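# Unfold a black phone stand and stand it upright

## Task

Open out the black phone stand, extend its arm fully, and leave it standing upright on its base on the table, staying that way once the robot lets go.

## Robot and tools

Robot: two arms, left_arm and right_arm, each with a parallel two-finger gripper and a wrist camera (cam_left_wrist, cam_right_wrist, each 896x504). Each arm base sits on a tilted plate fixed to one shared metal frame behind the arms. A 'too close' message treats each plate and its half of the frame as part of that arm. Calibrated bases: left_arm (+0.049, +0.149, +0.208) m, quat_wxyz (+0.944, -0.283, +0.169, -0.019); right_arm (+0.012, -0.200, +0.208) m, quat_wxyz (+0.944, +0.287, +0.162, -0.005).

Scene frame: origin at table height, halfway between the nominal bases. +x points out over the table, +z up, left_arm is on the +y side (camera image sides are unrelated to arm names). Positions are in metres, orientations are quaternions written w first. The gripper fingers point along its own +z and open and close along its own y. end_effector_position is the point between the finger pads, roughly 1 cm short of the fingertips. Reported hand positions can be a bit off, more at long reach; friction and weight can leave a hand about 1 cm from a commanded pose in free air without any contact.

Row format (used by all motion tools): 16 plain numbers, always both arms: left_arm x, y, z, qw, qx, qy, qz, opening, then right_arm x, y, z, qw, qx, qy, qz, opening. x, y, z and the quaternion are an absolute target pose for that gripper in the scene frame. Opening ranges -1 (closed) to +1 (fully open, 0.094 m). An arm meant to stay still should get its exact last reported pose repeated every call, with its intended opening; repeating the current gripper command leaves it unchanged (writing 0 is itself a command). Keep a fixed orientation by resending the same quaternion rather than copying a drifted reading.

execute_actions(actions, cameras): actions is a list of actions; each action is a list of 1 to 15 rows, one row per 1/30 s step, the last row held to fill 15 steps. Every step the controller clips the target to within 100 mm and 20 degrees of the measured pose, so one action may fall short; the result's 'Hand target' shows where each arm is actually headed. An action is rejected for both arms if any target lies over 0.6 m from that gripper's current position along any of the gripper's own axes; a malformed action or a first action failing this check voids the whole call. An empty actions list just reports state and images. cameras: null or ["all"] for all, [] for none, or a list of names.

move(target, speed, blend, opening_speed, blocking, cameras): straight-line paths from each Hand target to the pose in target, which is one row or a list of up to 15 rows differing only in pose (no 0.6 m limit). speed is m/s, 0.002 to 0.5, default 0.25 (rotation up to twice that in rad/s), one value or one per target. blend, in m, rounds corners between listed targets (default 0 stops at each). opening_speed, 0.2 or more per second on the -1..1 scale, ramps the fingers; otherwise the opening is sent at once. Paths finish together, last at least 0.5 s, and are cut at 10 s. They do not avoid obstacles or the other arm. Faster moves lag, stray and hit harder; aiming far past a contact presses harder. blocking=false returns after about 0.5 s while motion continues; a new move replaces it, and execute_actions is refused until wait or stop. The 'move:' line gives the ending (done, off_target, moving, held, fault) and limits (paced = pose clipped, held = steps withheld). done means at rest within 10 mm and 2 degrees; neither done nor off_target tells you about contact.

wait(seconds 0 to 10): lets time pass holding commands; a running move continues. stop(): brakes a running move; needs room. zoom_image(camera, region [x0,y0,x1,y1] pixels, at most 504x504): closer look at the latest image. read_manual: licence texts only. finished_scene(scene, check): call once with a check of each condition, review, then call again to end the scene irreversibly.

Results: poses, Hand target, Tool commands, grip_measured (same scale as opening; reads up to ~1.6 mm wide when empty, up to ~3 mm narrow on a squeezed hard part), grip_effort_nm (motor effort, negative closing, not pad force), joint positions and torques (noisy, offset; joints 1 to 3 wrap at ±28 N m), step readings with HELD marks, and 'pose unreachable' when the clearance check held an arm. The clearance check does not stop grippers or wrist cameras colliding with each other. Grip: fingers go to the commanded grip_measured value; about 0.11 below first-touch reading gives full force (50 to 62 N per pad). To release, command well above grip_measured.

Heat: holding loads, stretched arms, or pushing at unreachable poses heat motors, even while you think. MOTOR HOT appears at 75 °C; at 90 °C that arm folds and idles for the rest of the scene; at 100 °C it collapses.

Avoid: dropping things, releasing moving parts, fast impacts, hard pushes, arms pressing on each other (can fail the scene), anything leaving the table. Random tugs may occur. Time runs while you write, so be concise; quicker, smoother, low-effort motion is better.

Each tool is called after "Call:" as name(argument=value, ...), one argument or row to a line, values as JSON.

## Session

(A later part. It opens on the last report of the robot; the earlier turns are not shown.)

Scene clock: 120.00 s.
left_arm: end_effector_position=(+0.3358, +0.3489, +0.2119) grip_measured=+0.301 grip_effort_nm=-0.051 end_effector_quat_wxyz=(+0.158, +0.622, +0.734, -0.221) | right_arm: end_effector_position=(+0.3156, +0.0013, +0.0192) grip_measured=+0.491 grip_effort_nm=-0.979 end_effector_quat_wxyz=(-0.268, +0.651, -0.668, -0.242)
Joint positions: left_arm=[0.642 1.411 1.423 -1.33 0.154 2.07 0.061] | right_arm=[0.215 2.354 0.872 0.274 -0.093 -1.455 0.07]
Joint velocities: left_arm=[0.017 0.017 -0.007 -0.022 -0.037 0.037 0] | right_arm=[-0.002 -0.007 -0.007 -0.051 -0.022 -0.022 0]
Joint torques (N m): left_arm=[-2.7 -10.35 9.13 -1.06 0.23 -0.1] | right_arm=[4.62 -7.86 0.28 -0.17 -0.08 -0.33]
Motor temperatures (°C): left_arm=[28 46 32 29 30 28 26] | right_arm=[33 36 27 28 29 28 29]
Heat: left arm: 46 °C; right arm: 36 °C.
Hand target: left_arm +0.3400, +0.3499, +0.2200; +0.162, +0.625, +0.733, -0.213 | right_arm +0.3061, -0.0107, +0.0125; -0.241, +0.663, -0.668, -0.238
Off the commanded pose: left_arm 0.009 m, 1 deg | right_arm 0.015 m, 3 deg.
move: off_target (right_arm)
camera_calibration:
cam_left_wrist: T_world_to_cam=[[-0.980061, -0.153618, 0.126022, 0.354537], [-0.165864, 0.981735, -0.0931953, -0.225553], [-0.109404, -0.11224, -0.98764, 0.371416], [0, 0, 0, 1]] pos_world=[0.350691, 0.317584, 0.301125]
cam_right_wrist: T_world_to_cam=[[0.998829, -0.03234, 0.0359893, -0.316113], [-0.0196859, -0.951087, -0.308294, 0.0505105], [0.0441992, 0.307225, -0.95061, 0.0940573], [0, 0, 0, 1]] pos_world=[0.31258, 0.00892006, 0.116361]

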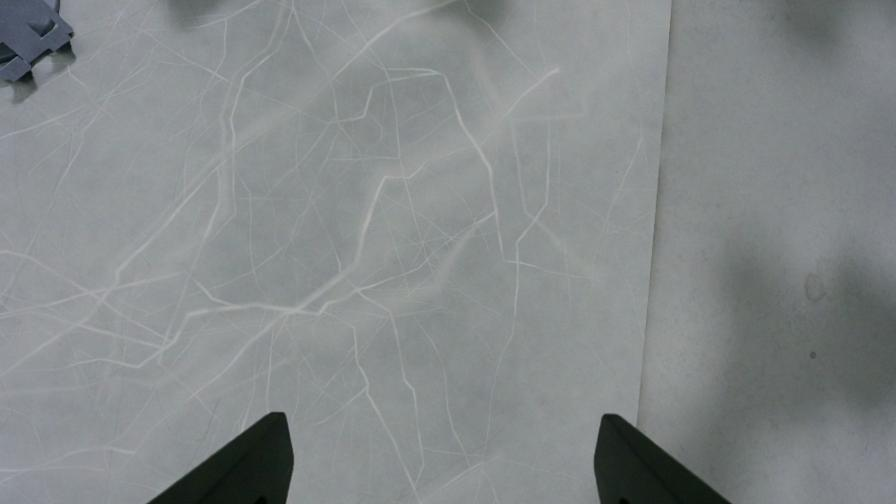

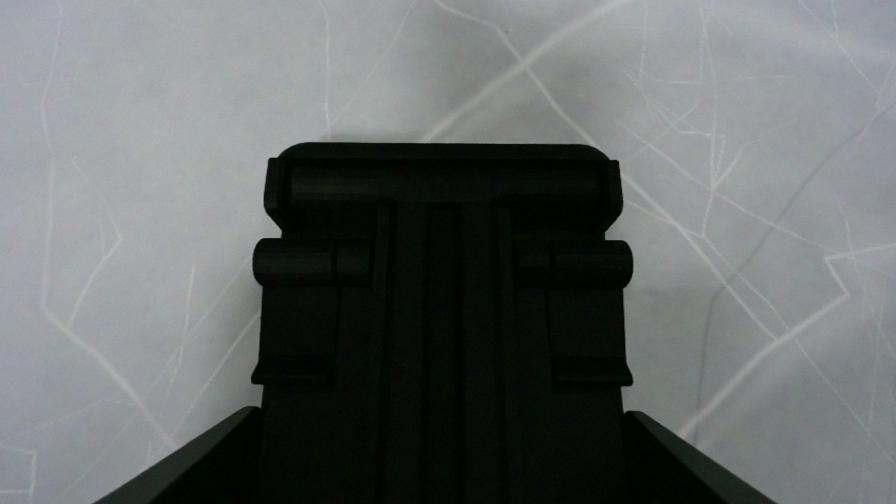

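Call:
move(
  target=[0.34,0.35,0.22,0.162,0.625,0.733,-0.213,0.3,0.308,-0.020,0.002,0.2418,-0.6645,0.6645,0.2418,0.36],
  speed=0.05,
  cameras=["cam_right_wrist"],
)

Scene clock: 129.53 s.
left_arm: end_effector_position=(+0.3358, +0.3489, +0.2119) grip_measured=+0.301 grip_effort_nm=-0.051 end_effector_quat_wxyz=(+0.158, +0.622, +0.734, -0.221) | right_arm: end_effector_position=(+0.3146, -0.0017, +0.0182) grip_measured=+0.491 grip_effort_nm=-0.979 end_effector_quat_wxyz=(-0.280, +0.648, -0.658, -0.261)
Joint positions: left_arm=[0.642 1.411 1.423 -1.33 0.154 2.07 0.061] | right_arm=[0.178 2.354 0.878 0.253 -0.155 -1.495 0.07]
Joint velocities: left_arm=[-0.007 -0.002 0.002 -0.007 0.007 -0.007 0] | right_arm=[-0.012 -0.002 0.012 -0.081 -0.007 -0.051 -0.001]
Joint torques (N m): left_arm=[-2.7 -10.35 9.18 -1.03 0.24 -0.08] | right_arm=[3.85 -6.99 0.42 -0.13 0.3 -0.39]
Motor temperatures (°C): left_arm=[28 46 32 29 30 28 26] | right_arm=[32 36 27 28 29 28 30]
Heat: left arm: 46 °C; right arm: 36 °C.
Hand target: left_arm +0.3399, +0.3500, +0.2200; +0.162, +0.625, +0.733, -0.213 | right_arm +0.3075, -0.0199, +0.0027; -0.243, +0.664, -0.665, -0.242
Off the commanded pose: left_arm 0.009 m, 1 deg | right_arm 0.025 m, 5 deg.
move: off_target (right_arm)
camera_calibration:
cam_right_wrist: T_world_to_cam=[[0.999406, -0.019895, 0.028127, -0.31525], [-0.00868425, -0.935524, -0.353155, 0.0447123], [0.0333396, 0.352701, -0.935142, 0.0972899], [0, 0, 0, 1]] pos_world=[0.312207, 0.00124324, 0.115637]
Images, in order (width x height): cam_right_wrist 896x504.

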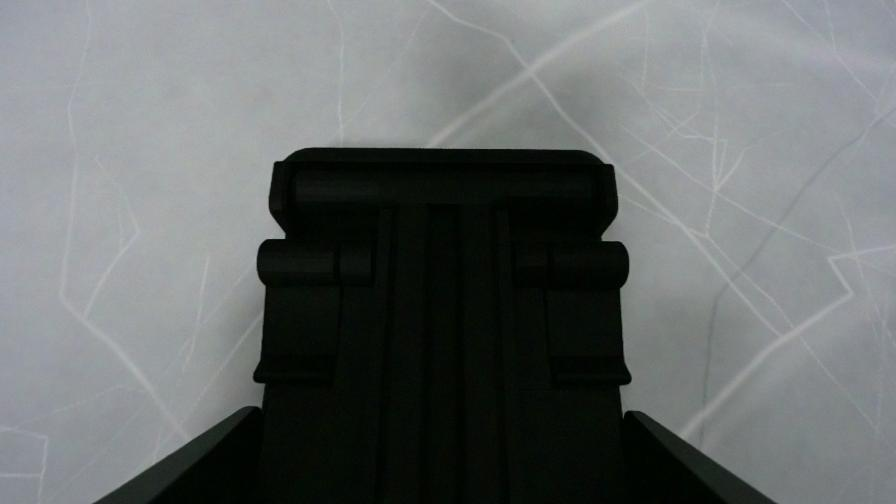

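Call:
move(
  target=[0.34,0.35,0.22,0.162,0.625,0.733,-0.213,0.3,0.309,-0.010,0.010,0.2418,-0.6645,0.6645,0.2418,1],
  speed=0.05,
  opening_speed=0.6,
  cameras=[],
)

Call:
move(
  target=[0.318,0.20,0.13,0.3644,0.5937,0.6311,-0.3428,1,0.312,-0.15,0.09,0.3428,-0.6311,0.5937,0.3644,1],
  speed=0.12,
)

Call:
zoom_image(
  camera="cam_right_wrist",
  region=[200, 0, 700, 500],
)

Call:
zoom_image(
  camera="cam_left_wrist",
  region=[200, 0, 700, 500],
)

Scene clock: 135.90 s.
left_arm: end_effector_position=(+0.3357, +0.3489, +0.2120) grip_measured=+0.301 grip_effort_nm=-0.051 end_effector_quat_wxyz=(+0.158, +0.622, +0.734, -0.221) | right_arm: end_effector_position=(+0.3169, -0.0010, +0.0185) grip_measured=+0.998 grip_effort_nm=0.173 end_effector_quat_wxyz=(-0.277, +0.648, -0.661, -0.258)
Joint positions: left_arm=[0.642 1.411 1.423 -1.33 0.154 2.07 0.061] | right_arm=[0.185 2.354 0.885 0.25 -0.143 -1.484 0.094]
Joint velocities: left_arm=[-0.007 -0.002 -0.007 -0.066 0.007 -0.007 0] | right_arm=[-0.017 0.007 -0.012 -0.007 0.051 -0.022 0]
Joint torques (N m): left_arm=[-2.7 -10.26 9.26 -1.01 0.23 -0.09] | right_arm=[6.63 -7.24 0.53 -0.11 0.28 -0.08]
Motor temperatures (°C): left_arm=[28 46 32 29 30 28 26] | right_arm=[32 35 27 28 29 28 30]
Heat: left arm: 46 °C; right arm: 35 °C.
Hand target: left_arm +0.3399, +0.3499, +0.2200; +0.162, +0.625, +0.733, -0.213 | right_arm +0.3088, -0.0100, +0.0103; -0.243, +0.664, -0.664, -0.242
Off the commanded pose: left_arm 0.009 m, 1 deg | right_arm 0.015 m, 5 deg.
move: off_target (right_arm)
No camera images: "cameras" was empty.

Scene clock: 138.93 s.
left_arm: end_effector_position=(+0.3192, +0.2083, +0.1293) grip_measured=+0.999 grip_effort_nm=0.081 end_effector_quat_wxyz=(+0.318, +0.577, +0.684, -0.314) | right_arm: end_effector_position=(+0.3040, -0.1486, +0.0818) grip_measured=+0.998 grip_effort_nm=0.168 end_effector_quat_wxyz=(-0.326, +0.636, -0.598, -0.363)
Joint positions: left_arm=[0.585 1.53 0.886 -0.806 0.511 2.1 0.094] | right_arm=[-0.24 1.928 0.924 -0.498 -0.462 -2.002 0.094]
Joint velocities: left_arm=[0.012 -0.007 -0.012 0.037 0.022 -0.066 0.001] | right_arm=[0.027 -0.012 -0.002 -0.037 -0.037 -0.007 0]
Joint torques (N m): left_arm=[-3.14 -6.06 3.19 -1 0.62 0.07] | right_arm=[3.73 -8.88 1.5 -0.81 -0.84 -0.16]
Motor temperatures (°C): left_arm=[28 46 32 29 30 28 26] | right_arm=[32 36 27 28 29 28 29]
Heat: left arm: 46 °C; right arm: 36 °C.
Hand target: left_arm +0.3180, +0.1985, +0.1290; +0.327, +0.575, +0.674, -0.327 | right_arm +0.3094, -0.1519, +0.0899; -0.341, +0.632, -0.595, -0.360
Off the commanded pose: left_arm 0.008 m, 9 deg | right_arm 0.012 m, 2 deg.
joint sent to its limit (left arm) — joint 6 (wrist roll), upper limit. The joint targets are off in orientation, not in position.
move: off_target (left_arm, right_arm)
camera_calibration:
cam_left_wrist: T_world_to_cam=[[-0.984374, -0.16175, 0.0695992, 0.33747], [-0.175453, 0.867424, -0.465608, -0.0229826], [0.0149401, -0.470544, -0.88225, 0.293504], [0, 0, 0, 1]] pos_world=[0.323779, 0.212628, 0.224755]
cam_right_wrist: T_world_to_cam=[[0.997358, 0.072137, -0.00861496, -0.292039], [0.0549466, -0.826578, -0.560133, -0.0565252], [-0.0475273, 0.558179, -0.828358, 0.255277], [0, 0, 0, 1]] pos_world=[0.306506, -0.168146, 0.177283]

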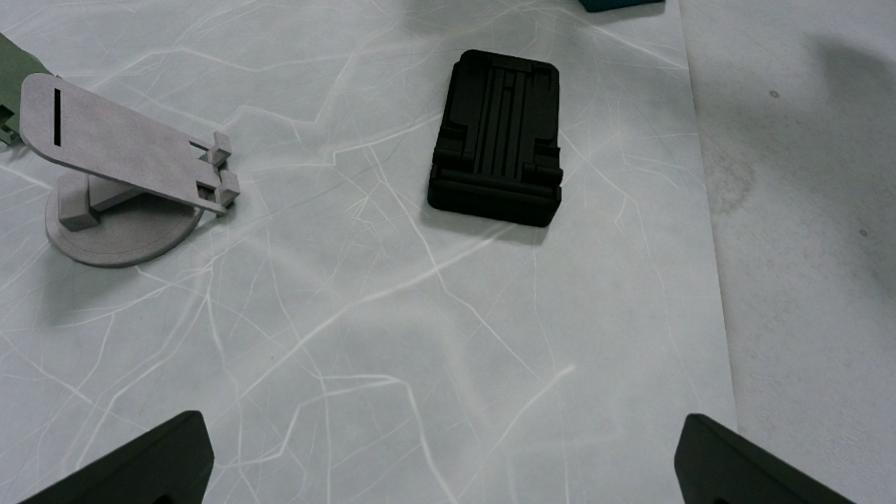

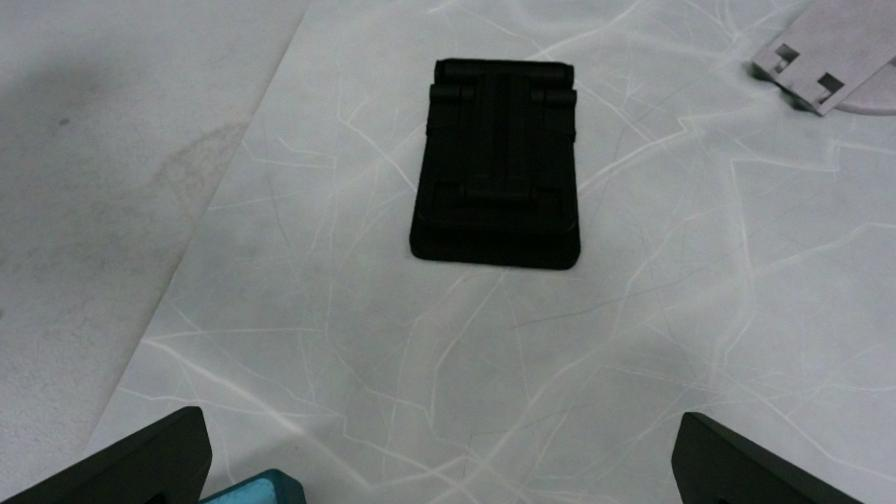

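Scaled by 1.008.

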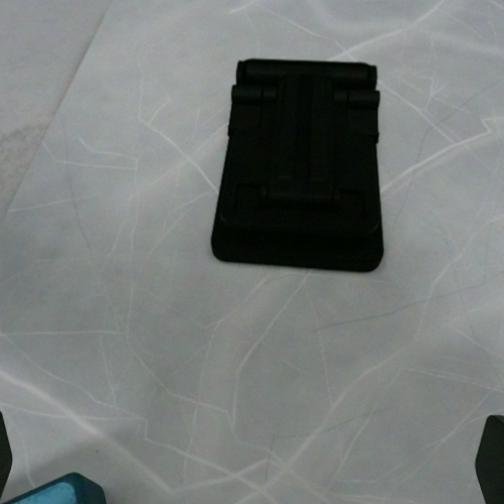

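Scaled by 1.008.

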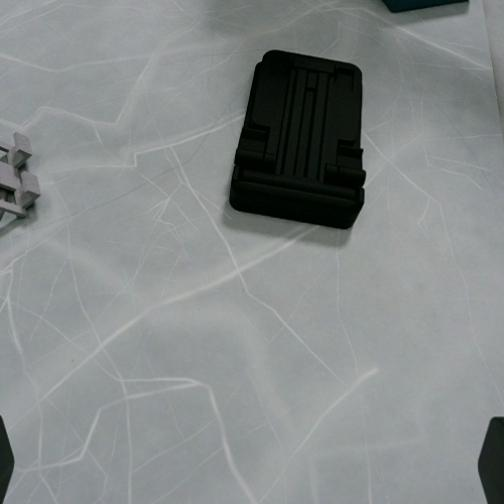

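Call:
move(
  target=[0.308,0.11,0.045,0.3536,0.6124,0.6124,-0.3536,1,0.312,-0.15,0.09,0.3428,-0.6311,0.5937,0.3644,1],
  speed=0.12,
  cameras=["cam_left_wrist"],
)

Scene clock: 153.40 s.
left_arm: end_effector_position=(+0.3095, +0.1185, +0.0430) grip_measured=+0.999 grip_effort_nm=0.085 end_effector_quat_wxyz=(+0.338, +0.609, +0.632, -0.340) | right_arm: end_effector_position=(+0.3086, -0.1498, +0.0833) grip_measured=+0.998 grip_effort_nm=0.159 end_effector_quat_wxyz=(-0.331, +0.635, -0.598, -0.361)
Joint positions: left_arm=[0.453 1.945 0.793 -0.327 0.524 2.1 0.094] | right_arm=[-0.24 1.928 0.938 -0.506 -0.469 -2.002 0.094]
Joint velocities: left_arm=[0.007 -0.002 -0.002 0.037 0.007 0.022 0] | right_arm=[0.017 -0.012 0.007 -0.007 -0.066 0.037 -0.001]
Joint torques (N m): left_arm=[-4.7 -5.76 1.14 -0.96 0.68 0.03] | right_arm=[4.18 -8.21 1.58 -0.81 -0.83 -0.12]
Motor temperatures (°C): left_arm=[28 42 30 29 30 28 26] | right_arm=[31 35 27 28 29 28 29]
Heat: left arm: 42 °C; right arm: 35 °C.
Hand target: left_arm +0.3084, +0.1089, +0.0446; +0.348, +0.608, +0.622, -0.349 | right_arm +0.3119, -0.1501, +0.0900; -0.343, +0.631, -0.593, -0.364
Off the commanded pose: left_arm 0.009 m, 3 deg | right_arm 0.008 m, 2 deg.
joint sent to its limit (left arm) — joint 6 (wrist roll), upper limit. The joint targets still meet the commanded pose.
move: off_target (left_arm)
camera_calibration:
cam_left_wrist: T_world_to_cam=[[-0.998288, -0.0520239, 0.0267277, 0.312484], [-0.0582676, 0.844965, -0.531638, -0.0177214], [0.00507386, -0.532285, -0.84655, 0.184149], [0, 0, 0, 1]] pos_world=[0.309982, 0.12925, 0.138118]
Images, in order (width x height): cam_left_wrist 896x504.

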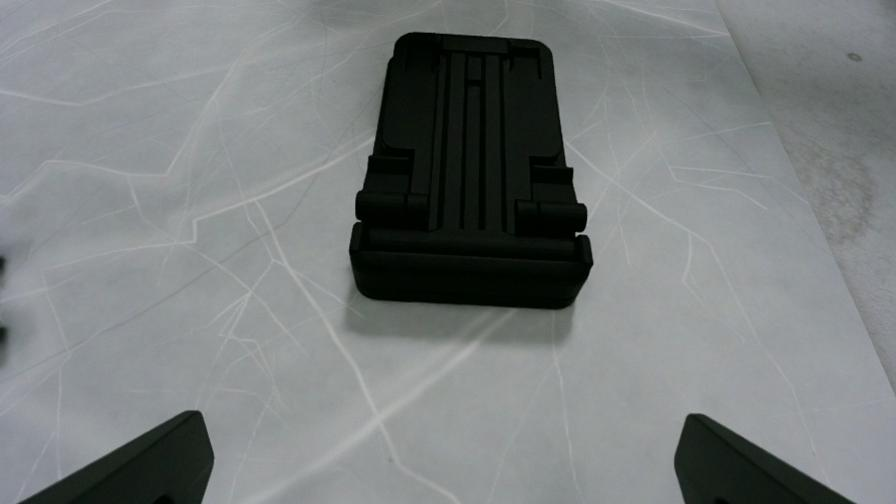

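Call:
move(
  target=[0.301,0.058,0.028,0.3536,0.6124,0.6124,-0.3536,1,0.312,-0.15,0.09,0.3428,-0.6311,0.5937,0.3644,1],
  speed=0.06,
)

Call:
zoom_image(
  camera="cam_right_wrist",
  region=[300, 0, 700, 300],
)

Scene clock: 158.33 s.
left_arm: end_effector_position=(+0.3076, +0.0691, +0.0250) grip_measured=+0.999 grip_effort_nm=0.085 end_effector_quat_wxyz=(+0.350, +0.616, +0.620, -0.336) | right_arm: end_effector_position=(+0.3086, -0.1497, +0.0833) grip_measured=+0.998 grip_effort_nm=0.164 end_effector_quat_wxyz=(-0.331, +0.635, -0.598, -0.361)
Joint positions: left_arm=[0.341 2.09 0.743 -0.069 0.525 2.006 0.094] | right_arm=[-0.24 1.928 0.938 -0.506 -0.47 -2.002 0.094]
Joint velocities: left_arm=[0.022 0.002 -0.012 0.051 -0.037 0.022 0.001] | right_arm=[-0.007 -0.007 -0.017 -0.007 0.022 0.022 0.001]
Joint torques (N m): left_arm=[-5.41 -5.18 -0.46 -0.76 0.69 -0.1] | right_arm=[4.1 -8.1 1.57 -0.79 -0.82 -0.11]
Motor temperatures (°C): left_arm=[28 41 30 29 30 28 26] | right_arm=[31 35 27 28 29 28 29]
Heat: left arm: 41 °C; right arm: 35 °C.
Hand target: left_arm +0.3011, +0.0578, +0.0282; +0.355, +0.612, +0.613, -0.353 | right_arm +0.3120, -0.1501, +0.0900; -0.343, +0.631, -0.593, -0.364
Off the commanded pose: left_arm 0.013 m, 2 deg | right_arm 0.008 m, 2 deg.
move: off_target (left_arm)
camera_calibration:
cam_left_wrist: T_world_to_cam=[[-0.999238, -0.0386948, -0.00503046, 0.308683], [-0.0297337, 0.838555, -0.544005, 0.00639961], [0.0252685, -0.543441, -0.839067, 0.136989], [0, 0, 0, 1]] pos_world=[0.305176, 0.0810235, 0.119977]
cam_right_wrist: T_world_to_cam=[[0.997741, 0.0671364, -0.00231185, -0.297879], [0.0541307, -0.823885, -0.564166, -0.0558728], [-0.0397808, 0.562767, -0.825658, 0.255486], [0, 0, 0, 1]] pos_world=[0.310394, -0.169813, 0.178734]

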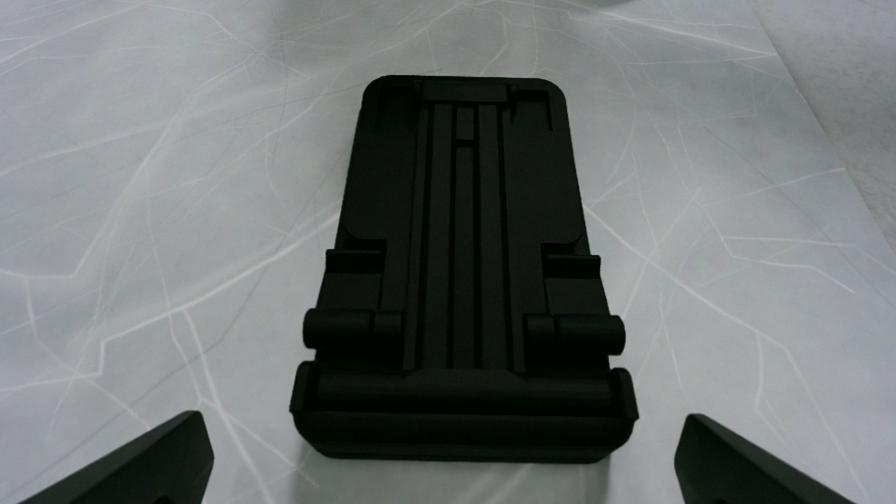

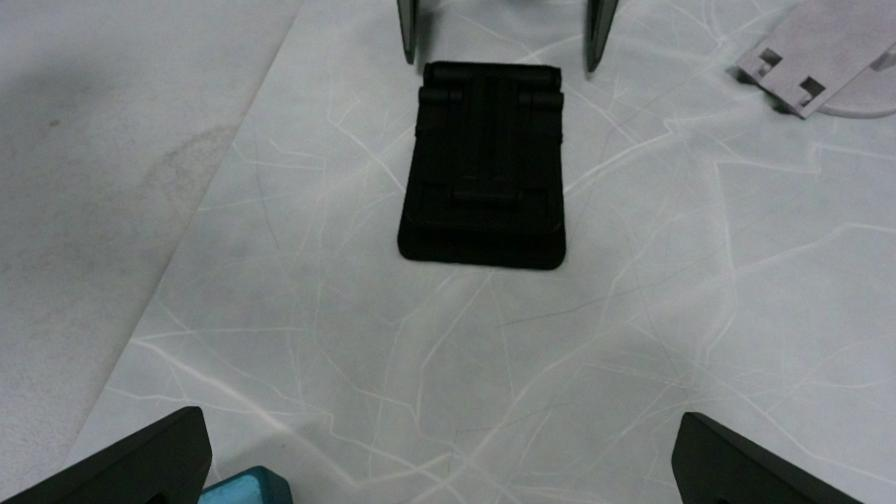

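Scaled by 1.260.

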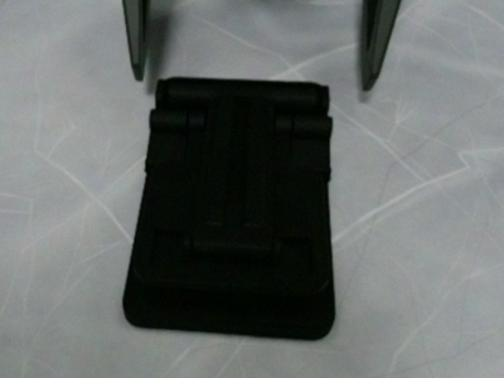

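Call:
move(
  target=[0.297,0.046,0.021,0.3536,0.6124,0.6124,-0.3536,1,0.312,-0.15,0.09,0.3428,-0.6311,0.5937,0.3644,1],
  speed=0.06,
)

Call:
zoom_image(
  camera="cam_right_wrist",
  region=[300, 0, 700, 300],
)

Scene clock: 167.20 s.
left_arm: end_effector_position=(+0.3044, +0.0576, +0.0180) grip_measured=+0.999 grip_effort_nm=0.081 end_effector_quat_wxyz=(+0.351, +0.615, +0.620, -0.337) | right_arm: end_effector_position=(+0.3085, -0.1497, +0.0834) grip_measured=+0.998 grip_effort_nm=0.173 end_effector_quat_wxyz=(-0.331, +0.635, -0.598, -0.362)
Joint positions: left_arm=[0.322 2.14 0.735 0 0.525 1.984 0.094] | right_arm=[-0.24 1.928 0.938 -0.507 -0.47 -2.002 0.094]
Joint velocities: left_arm=[0.012 -0.002 0.012 0.022 0.007 0.037 -0.001] | right_arm=[-0.007 -0.012 0.002 -0.037 -0.022 0.007 0.001]
Joint torques (N m): left_arm=[-5.7 -5.09 -0.84 -0.74 0.65 -0.08] | right_arm=[4.18 -8.28 1.63 -0.85 -0.85 -0.12]
Motor temperatures (°C): left_arm=[29 40 30 29 30 28 26] | right_arm=[31 35 27 28 29 28 29]
Heat: left arm: 40 °C; right arm: 35 °C.
Hand target: left_arm +0.2967, +0.0463, +0.0211; +0.354, +0.612, +0.612, -0.354 | right_arm +0.3119, -0.1501, +0.0900; -0.342, +0.631, -0.593, -0.364
Off the commanded pose: left_arm 0.014 m, 2 deg | right_arm 0.008 m, 2 deg.
move: off_target (left_arm)
camera_calibration:
cam_left_wrist: T_world_to_cam=[[-0.999175, -0.0402759, -0.00524478, 0.305129], [-0.0308753, 0.837088, -0.546196, 0.0125875], [0.0263889, -0.545583, -0.837641, 0.124684], [0, 0, 0, 1]] pos_world=[0.301976, 0.069778, 0.112916]
cam_right_wrist: T_world_to_cam=[[0.997729, 0.0673086, -0.00261995, -0.297745], [0.0540936, -0.823806, -0.564285, -0.0558057], [-0.0401396, 0.562862, -0.825576, 0.25562], [0, 0, 0, 1]] pos_world=[0.310348, -0.169811, 0.178763]

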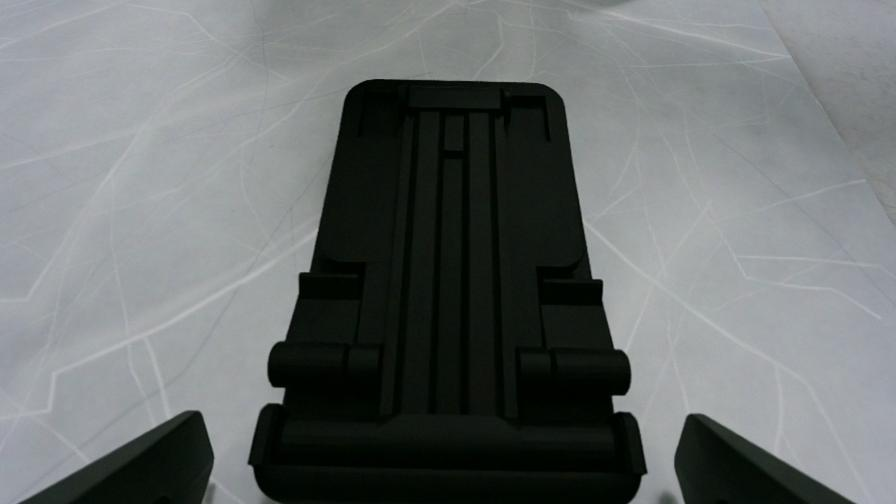

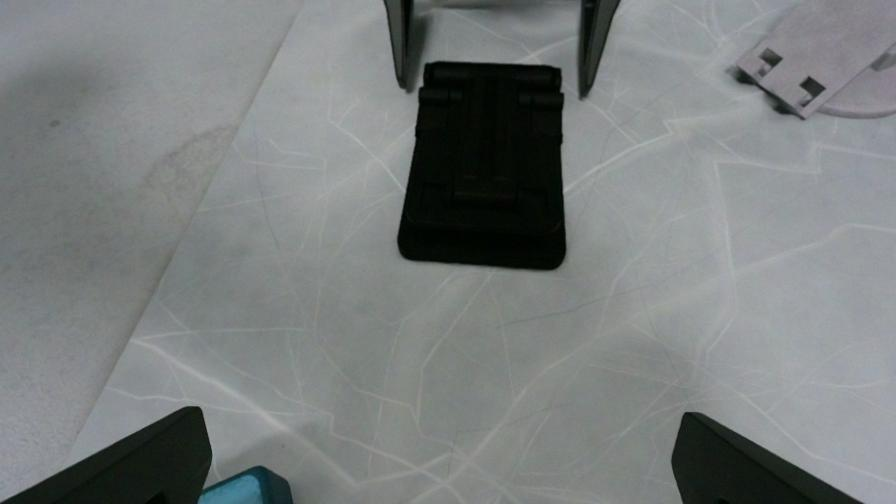

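Scaled by 1.260.

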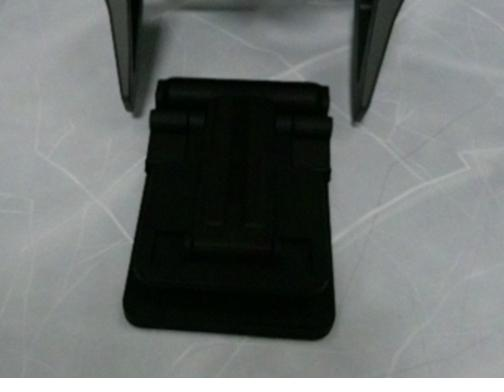

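Call:
move(
  target=[0.297,0.046,0.021,0.3536,0.6124,0.6124,-0.3536,0.38,0.312,-0.15,0.09,0.3428,-0.6311,0.5937,0.3644,1],
  speed=0.06,
  opening_speed=0.5,
)

Call:
zoom_image(
  camera="cam_right_wrist",
  region=[300, 0, 700, 300],
)

Scene clock: 172.23 s.
left_arm: end_effector_position=(+0.3047, +0.0576, +0.0179) grip_measured=+0.467 grip_effort_nm=-0.994 end_effector_quat_wxyz=(+0.352, +0.615, +0.620, -0.336) | right_arm: end_effector_position=(+0.3085, -0.1497, +0.0834) grip_measured=+0.998 grip_effort_nm=0.173 end_effector_quat_wxyz=(-0.331, +0.635, -0.598, -0.362)
Joint positions: left_arm=[0.322 2.14 0.735 0.001 0.525 1.984 0.069] | right_arm=[-0.24 1.928 0.938 -0.507 -0.47 -2.002 0.094]
Joint velocities: left_arm=[-0.002 0.012 0.022 0.007 -0.066 -0.022 0] | right_arm=[0.007 -0.007 -0.002 -0.007 0.022 -0.022 0.001]
Joint torques (N m): left_arm=[-5.67 -5.19 -0.85 -0.73 0.64 -0.07] | right_arm=[4.26 -8.18 1.43 -0.79 -0.83 -0.13]
Motor temperatures (°C): left_arm=[29 39 30 29 30 28 26] | right_arm=[31 35 27 28 29 28 29]
Heat: left arm: 39 °C; right arm: 35 °C.
Hand target: left_arm +0.2968, +0.0464, +0.0211; +0.354, +0.612, +0.612, -0.354 | right_arm +0.3120, -0.1501, +0.0900; -0.343, +0.631, -0.593, -0.364
Off the commanded pose: left_arm 0.014 m, 2 deg | right_arm 0.008 m, 2 deg.
move: off_target (left_arm)
camera_calibration:
cam_left_wrist: T_world_to_cam=[[-0.999137, -0.0411493, -0.0055707, 0.305412], [-0.0314394, 0.837274, -0.54588, 0.0126555], [0.0271268, -0.545234, -0.837845, 0.124397], [0, 0, 0, 1]] pos_world=[0.302172, 0.069797, 0.112836]
cam_right_wrist: T_world_to_cam=[[0.997729, 0.0673086, -0.00261995, -0.297745], [0.0540936, -0.823806, -0.564285, -0.0558057], [-0.0401396, 0.562862, -0.825576, 0.25562], [0, 0, 0, 1]] pos_world=[0.310348, -0.169811, 0.178763]

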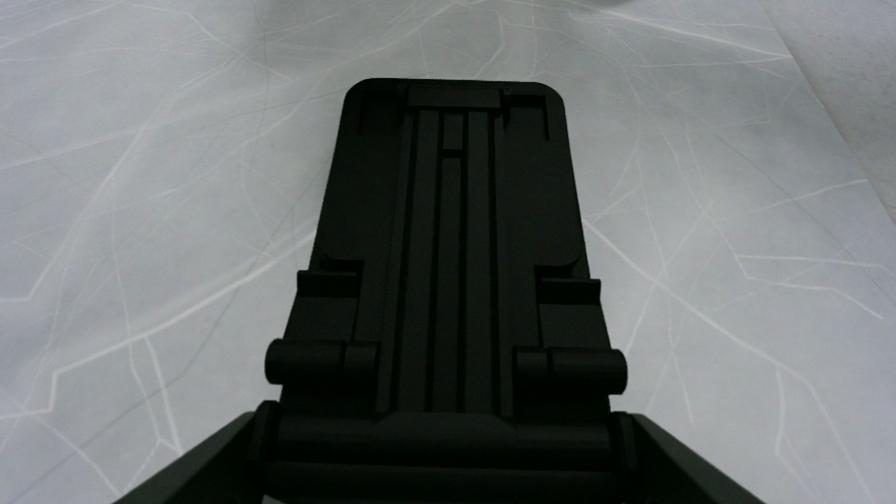

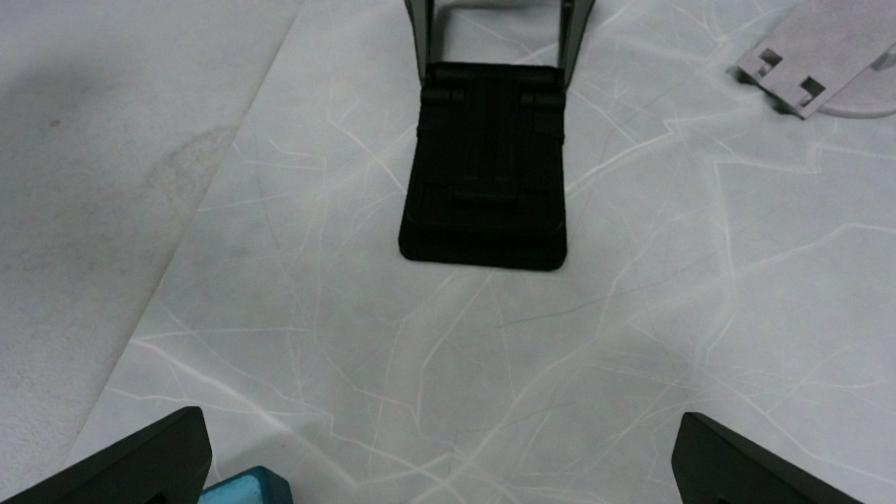

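Scaled by 1.260.

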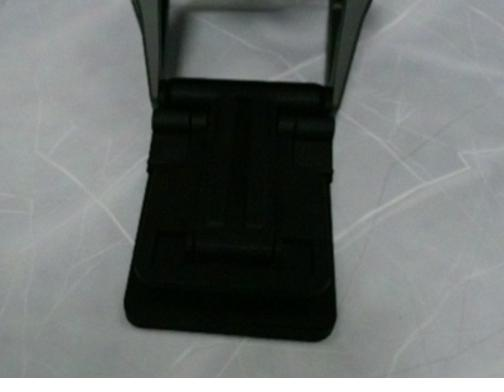

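Call:
move(
  target=[0.297,0.046,0.021,0.3536,0.6124,0.6124,-0.3536,0.38,0.312,-0.095,0.065,0.3536,-0.6124,0.6124,0.3536,0.8],
  speed=0.08,
  cameras=["cam_right_wrist"],
)

Scene clock: 193.63 s.
left_arm: end_effector_position=(+0.3047, +0.0576, +0.0179) grip_measured=+0.466 grip_effort_nm=-1.013 end_effector_quat_wxyz=(+0.352, +0.615, +0.620, -0.336) | right_arm: end_effector_position=(+0.3197, -0.1074, +0.0648) grip_measured=+0.802 grip_effort_nm=-0.076 end_effector_quat_wxyz=(-0.350, +0.618, -0.618, -0.337)
Joint positions: left_arm=[0.322 2.14 0.735 0.001 0.525 1.984 0.069] | right_arm=[-0.151 2.025 0.864 -0.204 -0.477 -1.849 0.085]
Joint velocities: left_arm=[0.012 -0.002 -0.002 0.022 -0.081 -0.007 0.002] | right_arm=[0.012 -0.002 -0.002 -0.022 0.007 0.022 0]
Joint torques (N m): left_arm=[-5.71 -5.29 -0.91 -0.72 0.68 -0.11] | right_arm=[5.94 -4.75 0.24 -0.16 -0.85 0.09]
Motor temperatures (°C): left_arm=[29 38 29 29 30 28 27] | right_arm=[31 35 27 28 30 28 28]
Heat: left arm: 38 °C; right arm: 35 °C.
Hand target: left_arm +0.2968, +0.0464, +0.0211; +0.354, +0.612, +0.612, -0.354 | right_arm +0.3127, -0.0954, +0.0652; -0.354, +0.612, -0.612, -0.355
Off the commanded pose: left_arm 0.014 m, 2 deg | right_arm 0.015 m, 2 deg.
move: off_target (left_arm, right_arm)
camera_calibration:
cam_right_wrist: T_world_to_cam=[[0.999625, -0.00839724, 0.0260737, -0.322394], [0.00755197, -0.830483, -0.556993, -0.0183184], [0.026331, 0.556981, -0.830108, 0.195304], [0, 0, 0, 1]] pos_world=[0.317268, -0.126701, 0.160326]
Images, in order (width x height): cam_right_wrist 896x504.

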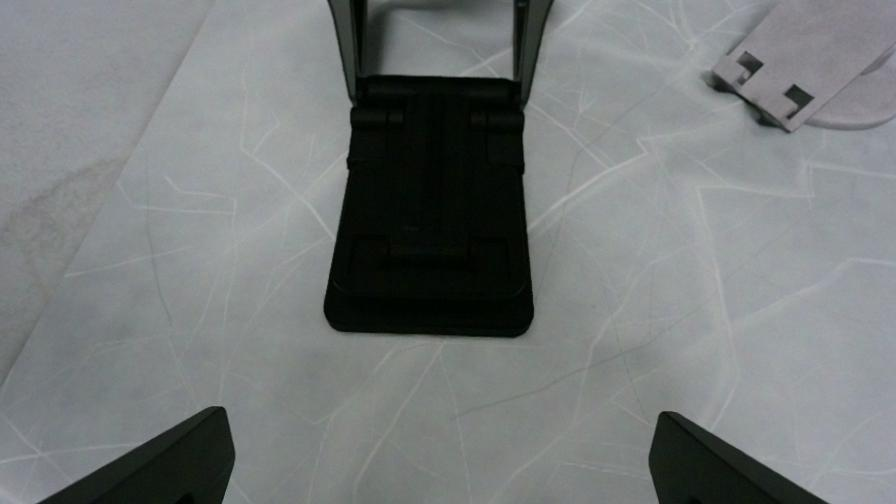

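Call:
move(
  target=[
    [0.297,0.046,0.021,0.3536,0.6124,0.6124,-0.3536,0.38,0.308,-0.060,0.050,0.3536,-0.6124,0.6124,0.3536,0.8],
    [0.297,0.046,0.021,0.3536,0.6124,0.6124,-0.3536,0.38,0.308,-0.030,0.031,0.3536,-0.6124,0.6124,0.3536,0.8],
  ],
  speed=0.05,
)

Call:
zoom_image(
  camera="cam_left_wrist",
  region=[250, 0, 650, 300],
)

Scene clock: 200.50 s.
left_arm: end_effector_position=(+0.3047, +0.0576, +0.0179) grip_measured=+0.466 grip_effort_nm=-1.018 end_effector_quat_wxyz=(+0.352, +0.615, +0.620, -0.336) | right_arm: end_effector_position=(+0.3156, -0.0392, +0.0338) grip_measured=+0.802 grip_effort_nm=-0.081 end_effector_quat_wxyz=(-0.358, +0.611, -0.616, -0.346)
Joint positions: left_arm=[0.322 2.14 0.735 0.001 0.525 1.984 0.069] | right_arm=[-0.033 2.275 0.884 0.08 -0.476 -1.714 0.085]
Joint velocities: left_arm=[-0.002 -0.037 -0.007 0.022 0.007 0.007 0] | right_arm=[0.017 0.007 0.002 0.051 0.007 -0.066 0]
Joint torques (N m): left_arm=[-5.7 -5.37 -0.79 -0.76 0.64 -0.11] | right_arm=[6.98 -4.4 0.61 0.02 -0.62 0.06]
Motor temperatures (°C): left_arm=[29 38 29 29 30 28 27] | right_arm=[32 34 27 28 30 28 28]
Heat: left arm: 38 °C; right arm: 34 °C.
Hand target: left_arm +0.2968, +0.0464, +0.0211; +0.354, +0.612, +0.612, -0.354 | right_arm +0.3094, -0.0297, +0.0309; -0.354, +0.612, -0.612, -0.355
Off the commanded pose: left_arm 0.014 m, 2 deg | right_arm 0.012 m, 1 deg.
move: off_target (left_arm, right_arm)
camera_calibration:
cam_left_wrist: T_world_to_cam=[[-0.999137, -0.0411493, -0.0055707, 0.305412], [-0.0314394, 0.837274, -0.54588, 0.0126555], [0.0271268, -0.545234, -0.837845, 0.124397], [0, 0, 0, 1]] pos_world=[0.302172, 0.069797, 0.112836]
cam_right_wrist: T_world_to_cam=[[0.99969, -0.0134797, 0.020922, -0.316968], [0.00113196, -0.815138, -0.579265, 0.0244269], [0.0248626, 0.57911, -0.81487, 0.13258], [0, 0, 0, 1]] pos_world=[0.313546, -0.0611399, 0.128817]

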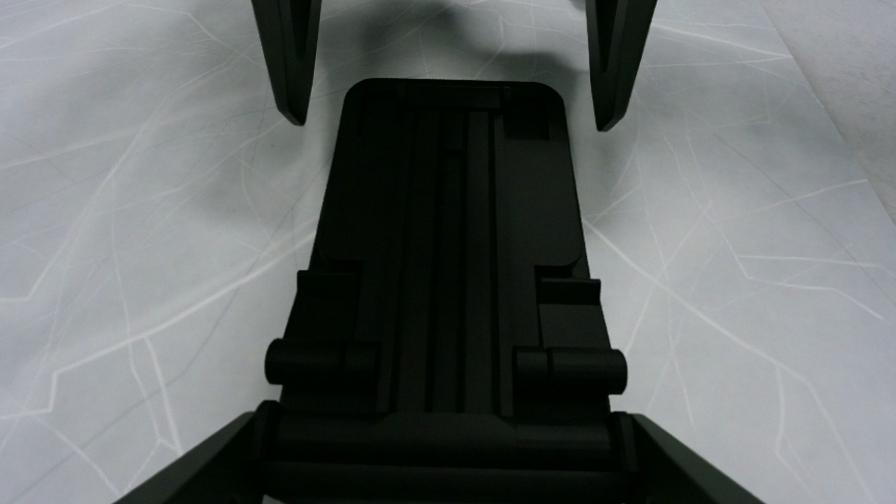

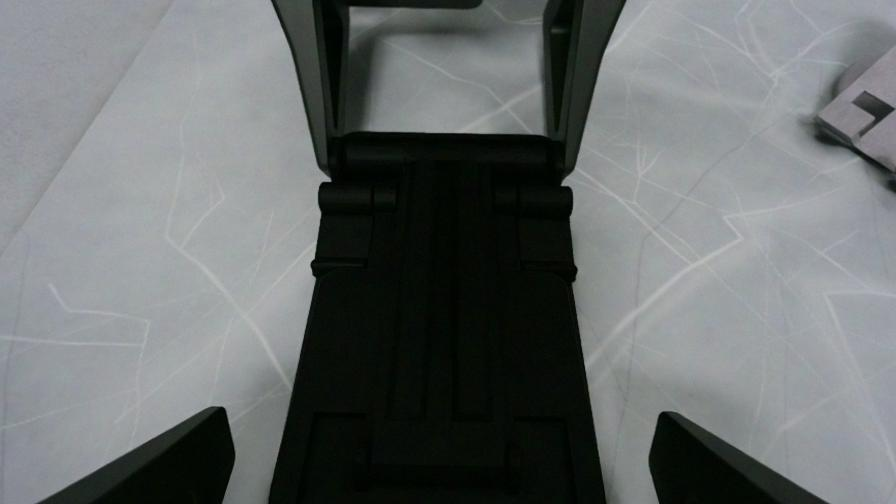

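Scaled by 1.260.

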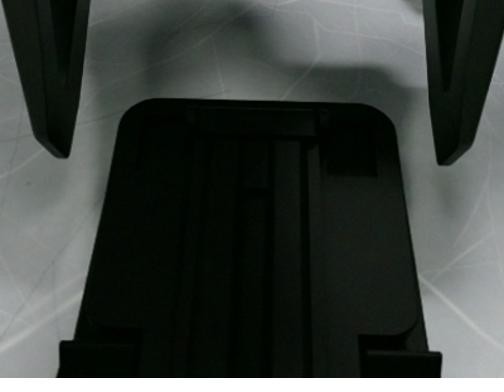

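Call:
move(
  target=[0.297,0.046,0.021,0.3536,0.6124,0.6124,-0.3536,0.38,0.308,-0.028,0.025,0.3536,-0.6124,0.6124,0.3536,0.8],
  speed=0.05,
  cameras=[],
)

Call:
move(
  target=[0.297,0.046,0.021,0.3536,0.6124,0.6124,-0.3536,0.38,0.308,-0.028,0.025,0.3536,-0.6124,0.6124,0.3536,0.25],
  speed=0.05,
  opening_speed=0.4,
)

Call:
zoom_image(
  camera="cam_left_wrist",
  region=[250, 0, 650, 300],
)

Scene clock: 206.43 s.
left_arm: end_effector_position=(+0.3047, +0.0576, +0.0179) grip_measured=+0.466 grip_effort_nm=-1.018 end_effector_quat_wxyz=(+0.352, +0.615, +0.620, -0.336) | right_arm: end_effector_position=(+0.3152, -0.0365, +0.0293) grip_measured=+0.802 grip_effort_nm=-0.076 end_effector_quat_wxyz=(-0.358, +0.611, -0.616, -0.346)
Joint positions: left_arm=[0.322 2.14 0.735 0.001 0.525 1.984 0.069] | right_arm=[-0.033 2.296 0.891 0.096 -0.475 -1.714 0.085]
Joint velocities: left_arm=[-0.012 0.007 -0.002 -0.037 0.007 0.022 0] | right_arm=[-0.002 -0.007 0.002 0.007 -0.007 0.022 0]
Joint torques (N m): left_arm=[-5.63 -5.23 -0.88 -0.73 0.67 -0.11] | right_arm=[6.48 -4.53 0.21 0.05 -0.62 0]
Motor temperatures (°C): left_arm=[29 38 29 29 30 28 28] | right_arm=[32 34 26 28 30 28 28]
Heat: left arm: 38 °C; right arm: 34 °C.
Hand target: left_arm +0.2968, +0.0464, +0.0211; +0.354, +0.612, +0.612, -0.354 | right_arm +0.3079, -0.0282, +0.0253; -0.353, +0.612, -0.612, -0.354
Off the commanded pose: left_arm 0.014 m, 2 deg | right_arm 0.012 m, 1 deg.
move: off_target (left_arm, right_arm)
No camera images: "cameras" was empty.

Scene clock: 208.03 s.
left_arm: end_effector_position=(+0.3047, +0.0576, +0.0179) grip_measured=+0.466 grip_effort_nm=-1.013 end_effector_quat_wxyz=(+0.352, +0.615, +0.620, -0.336) | right_arm: end_effector_position=(+0.3153, -0.0366, +0.0292) grip_measured=+0.320 grip_effort_nm=-0.969 end_effector_quat_wxyz=(-0.358, +0.611, -0.616, -0.345)
Joint positions: left_arm=[0.322 2.14 0.735 0.001 0.525 1.984 0.069] | right_arm=[-0.033 2.296 0.891 0.097 -0.475 -1.714 0.062]
Joint velocities: left_arm=[0.017 -0.022 -0.007 0.022 0.037 0.022 0] | right_arm=[0.017 0.012 -0.007 0.022 0.007 -0.051 -0.001]
Joint torques (N m): left_arm=[-5.81 -5.23 -0.81 -0.73 0.67 -0.08] | right_arm=[6.6 -4.55 0.4 0.05 -0.68 0]
Motor temperatures (°C): left_arm=[29 38 29 29 30 28 28] | right_arm=[32 34 26 28 30 28 28]
Heat: left arm: 38 °C; right arm: 34 °C.
Hand target: left_arm +0.2968, +0.0464, +0.0211; +0.354, +0.612, +0.612, -0.354 | right_arm +0.3079, -0.0282, +0.0253; -0.353, +0.612, -0.612, -0.354
Off the commanded pose: left_arm 0.014 m, 2 deg | right_arm 0.012 m, 1 deg.
move: off_target (left_arm, right_arm)
camera_calibration:
cam_left_wrist: T_world_to_cam=[[-0.999137, -0.0411493, -0.0055707, 0.305412], [-0.0314394, 0.837274, -0.54588, 0.0126555], [0.0271268, -0.545234, -0.837845, 0.124397], [0, 0, 0, 1]] pos_world=[0.302172, 0.069797, 0.112836]
cam_right_wrist: T_world_to_cam=[[0.999651, -0.014474, 0.0220834, -0.316586], [0.000947755, -0.816156, -0.577831, 0.0239163], [0.026387, 0.577651, -0.815857, 0.126762], [0, 0, 0, 1]] pos_world=[0.313108, -0.058287, 0.12423]

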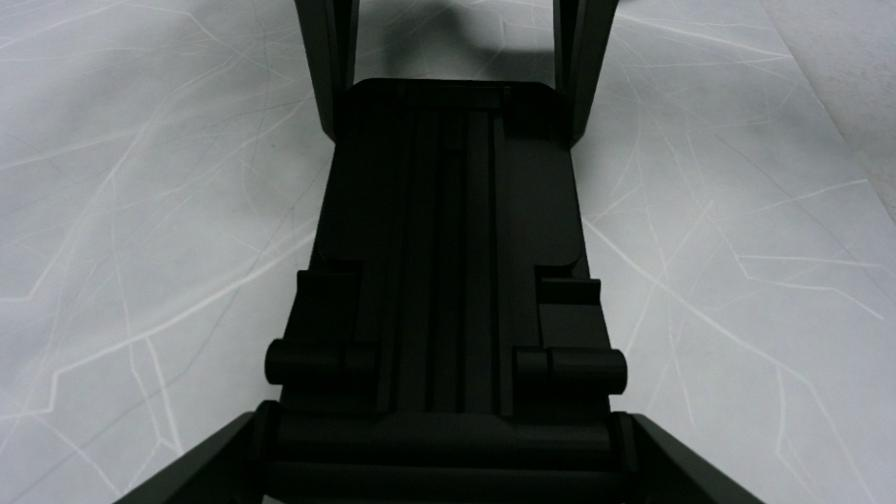

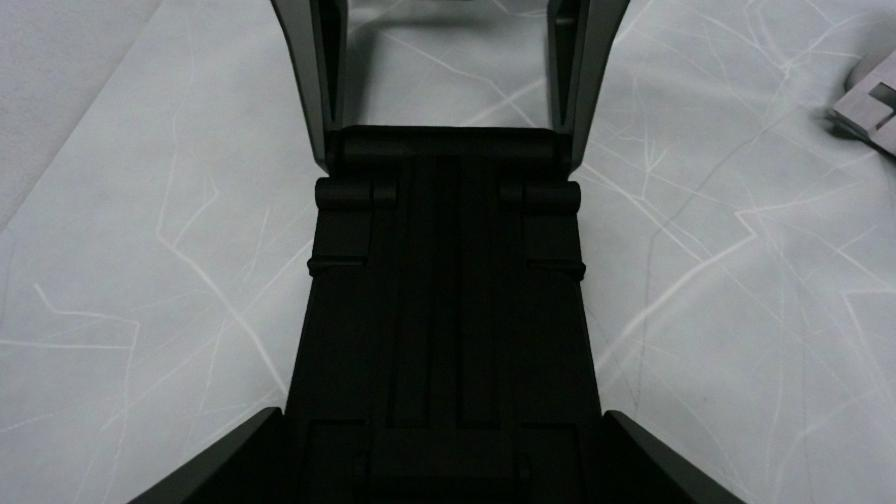

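Scaled by 1.260.

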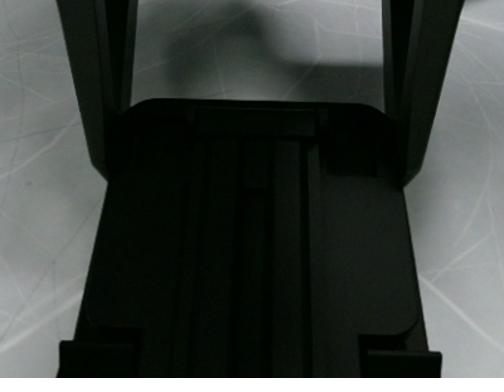

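Call:
move(
  target=[
    [0.297,0.046,0.021,0.3536,0.6124,0.6124,-0.3536,0.38,0.308,-0.026,0.043,0.3428,-0.6184,0.6184,0.3428,0.1],
    [0.297,0.046,0.021,0.3536,0.6124,0.6124,-0.3536,0.38,0.308,-0.021,0.058,0.3321,-0.6243,0.6243,0.3321,0.1],
  ],
  speed=0.04,
)

Call:
zoom_image(
  camera="cam_left_wrist",
  region=[250, 0, 650, 300],
)

Scene clock: 213.80 s.
left_arm: end_effector_position=(+0.3035, +0.0572, +0.0186) grip_measured=+0.466 grip_effort_nm=-1.009 end_effector_quat_wxyz=(+0.351, +0.614, +0.620, -0.339) | right_arm: end_effector_position=(+0.3125, -0.0337, +0.0394) grip_measured=+0.319 grip_effort_nm=-0.994 end_effector_quat_wxyz=(-0.315, +0.628, -0.641, -0.309)
Joint positions: left_arm=[0.322 2.14 0.735 -0.005 0.527 1.984 0.069] | right_arm=[0.059 2.226 0.83 0.134 -0.323 -1.602 0.062]
Joint velocities: left_arm=[0.017 -0.017 -0.007 -0.066 0.037 0.037 0.001] | right_arm=[0.007 -0.007 -0.012 -0.066 0.007 -0.037 0]
Joint torques (N m): left_arm=[-5.68 -5.18 -0.8 -0.7 0.64 -0.08] | right_arm=[8.76 -8.06 -0.43 -0.07 -1.14 0.19]
Motor temperatures (°C): left_arm=[29 38 29 29 30 28 28] | right_arm=[32 34 26 28 30 28 29]
Heat: left arm: 38 °C; right arm: 34 °C.
Hand target: left_arm +0.2967, +0.0463, +0.0211; +0.354, +0.612, +0.612, -0.354 | right_arm +0.3078, -0.0206, +0.0576; -0.332, +0.624, -0.624, -0.333
Off the commanded pose: left_arm 0.013 m, 2 deg | right_arm 0.023 m, 4 deg.
move: off_target (left_arm, right_arm)
camera_calibration:
cam_left_wrist: T_world_to_cam=[[-0.999234, -0.0391335, -0.000661893, 0.304073], [-0.0323532, 0.835386, -0.54871, 0.0137872], [0.0220259, -0.548268, -0.836012, 0.126436], [0, 0, 0, 1]] pos_world=[0.301502, 0.0697025, 0.113468]
cam_right_wrist: T_world_to_cam=[[0.999795, -0.0176421, 0.00990934, -0.313653], [-0.0108993, -0.882143, -0.470855, 0.0294036], [0.0170483, 0.47065, -0.882155, 0.135455], [0, 0, 0, 1]] pos_world=[0.3116, -0.0433475, 0.136446]

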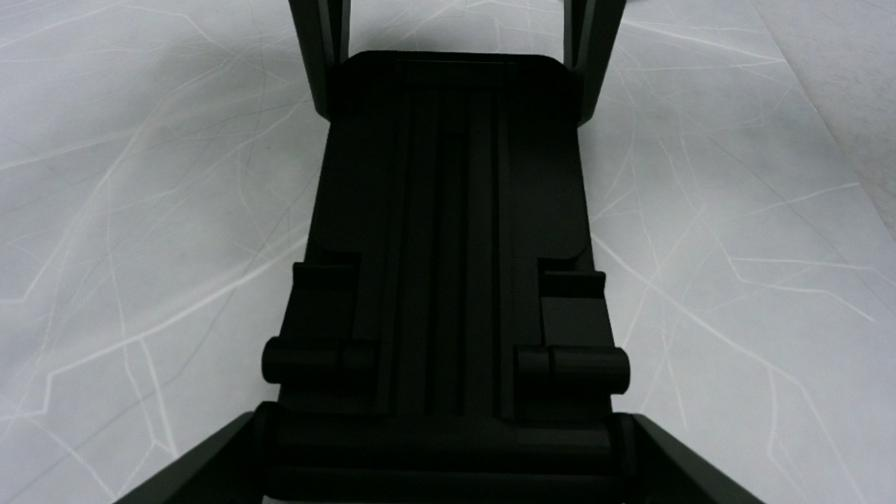

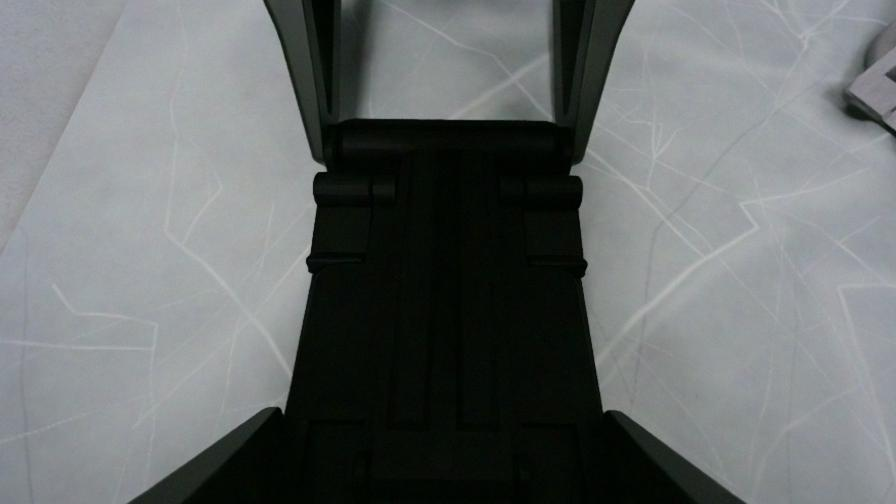

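Scaled by 1.260.

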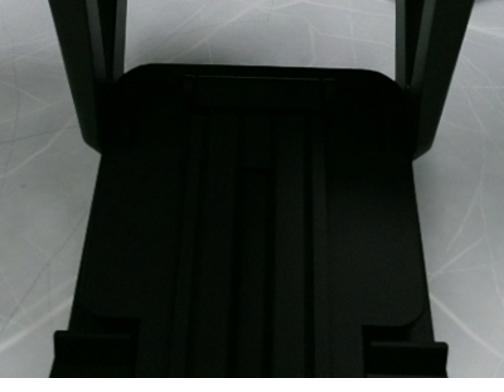

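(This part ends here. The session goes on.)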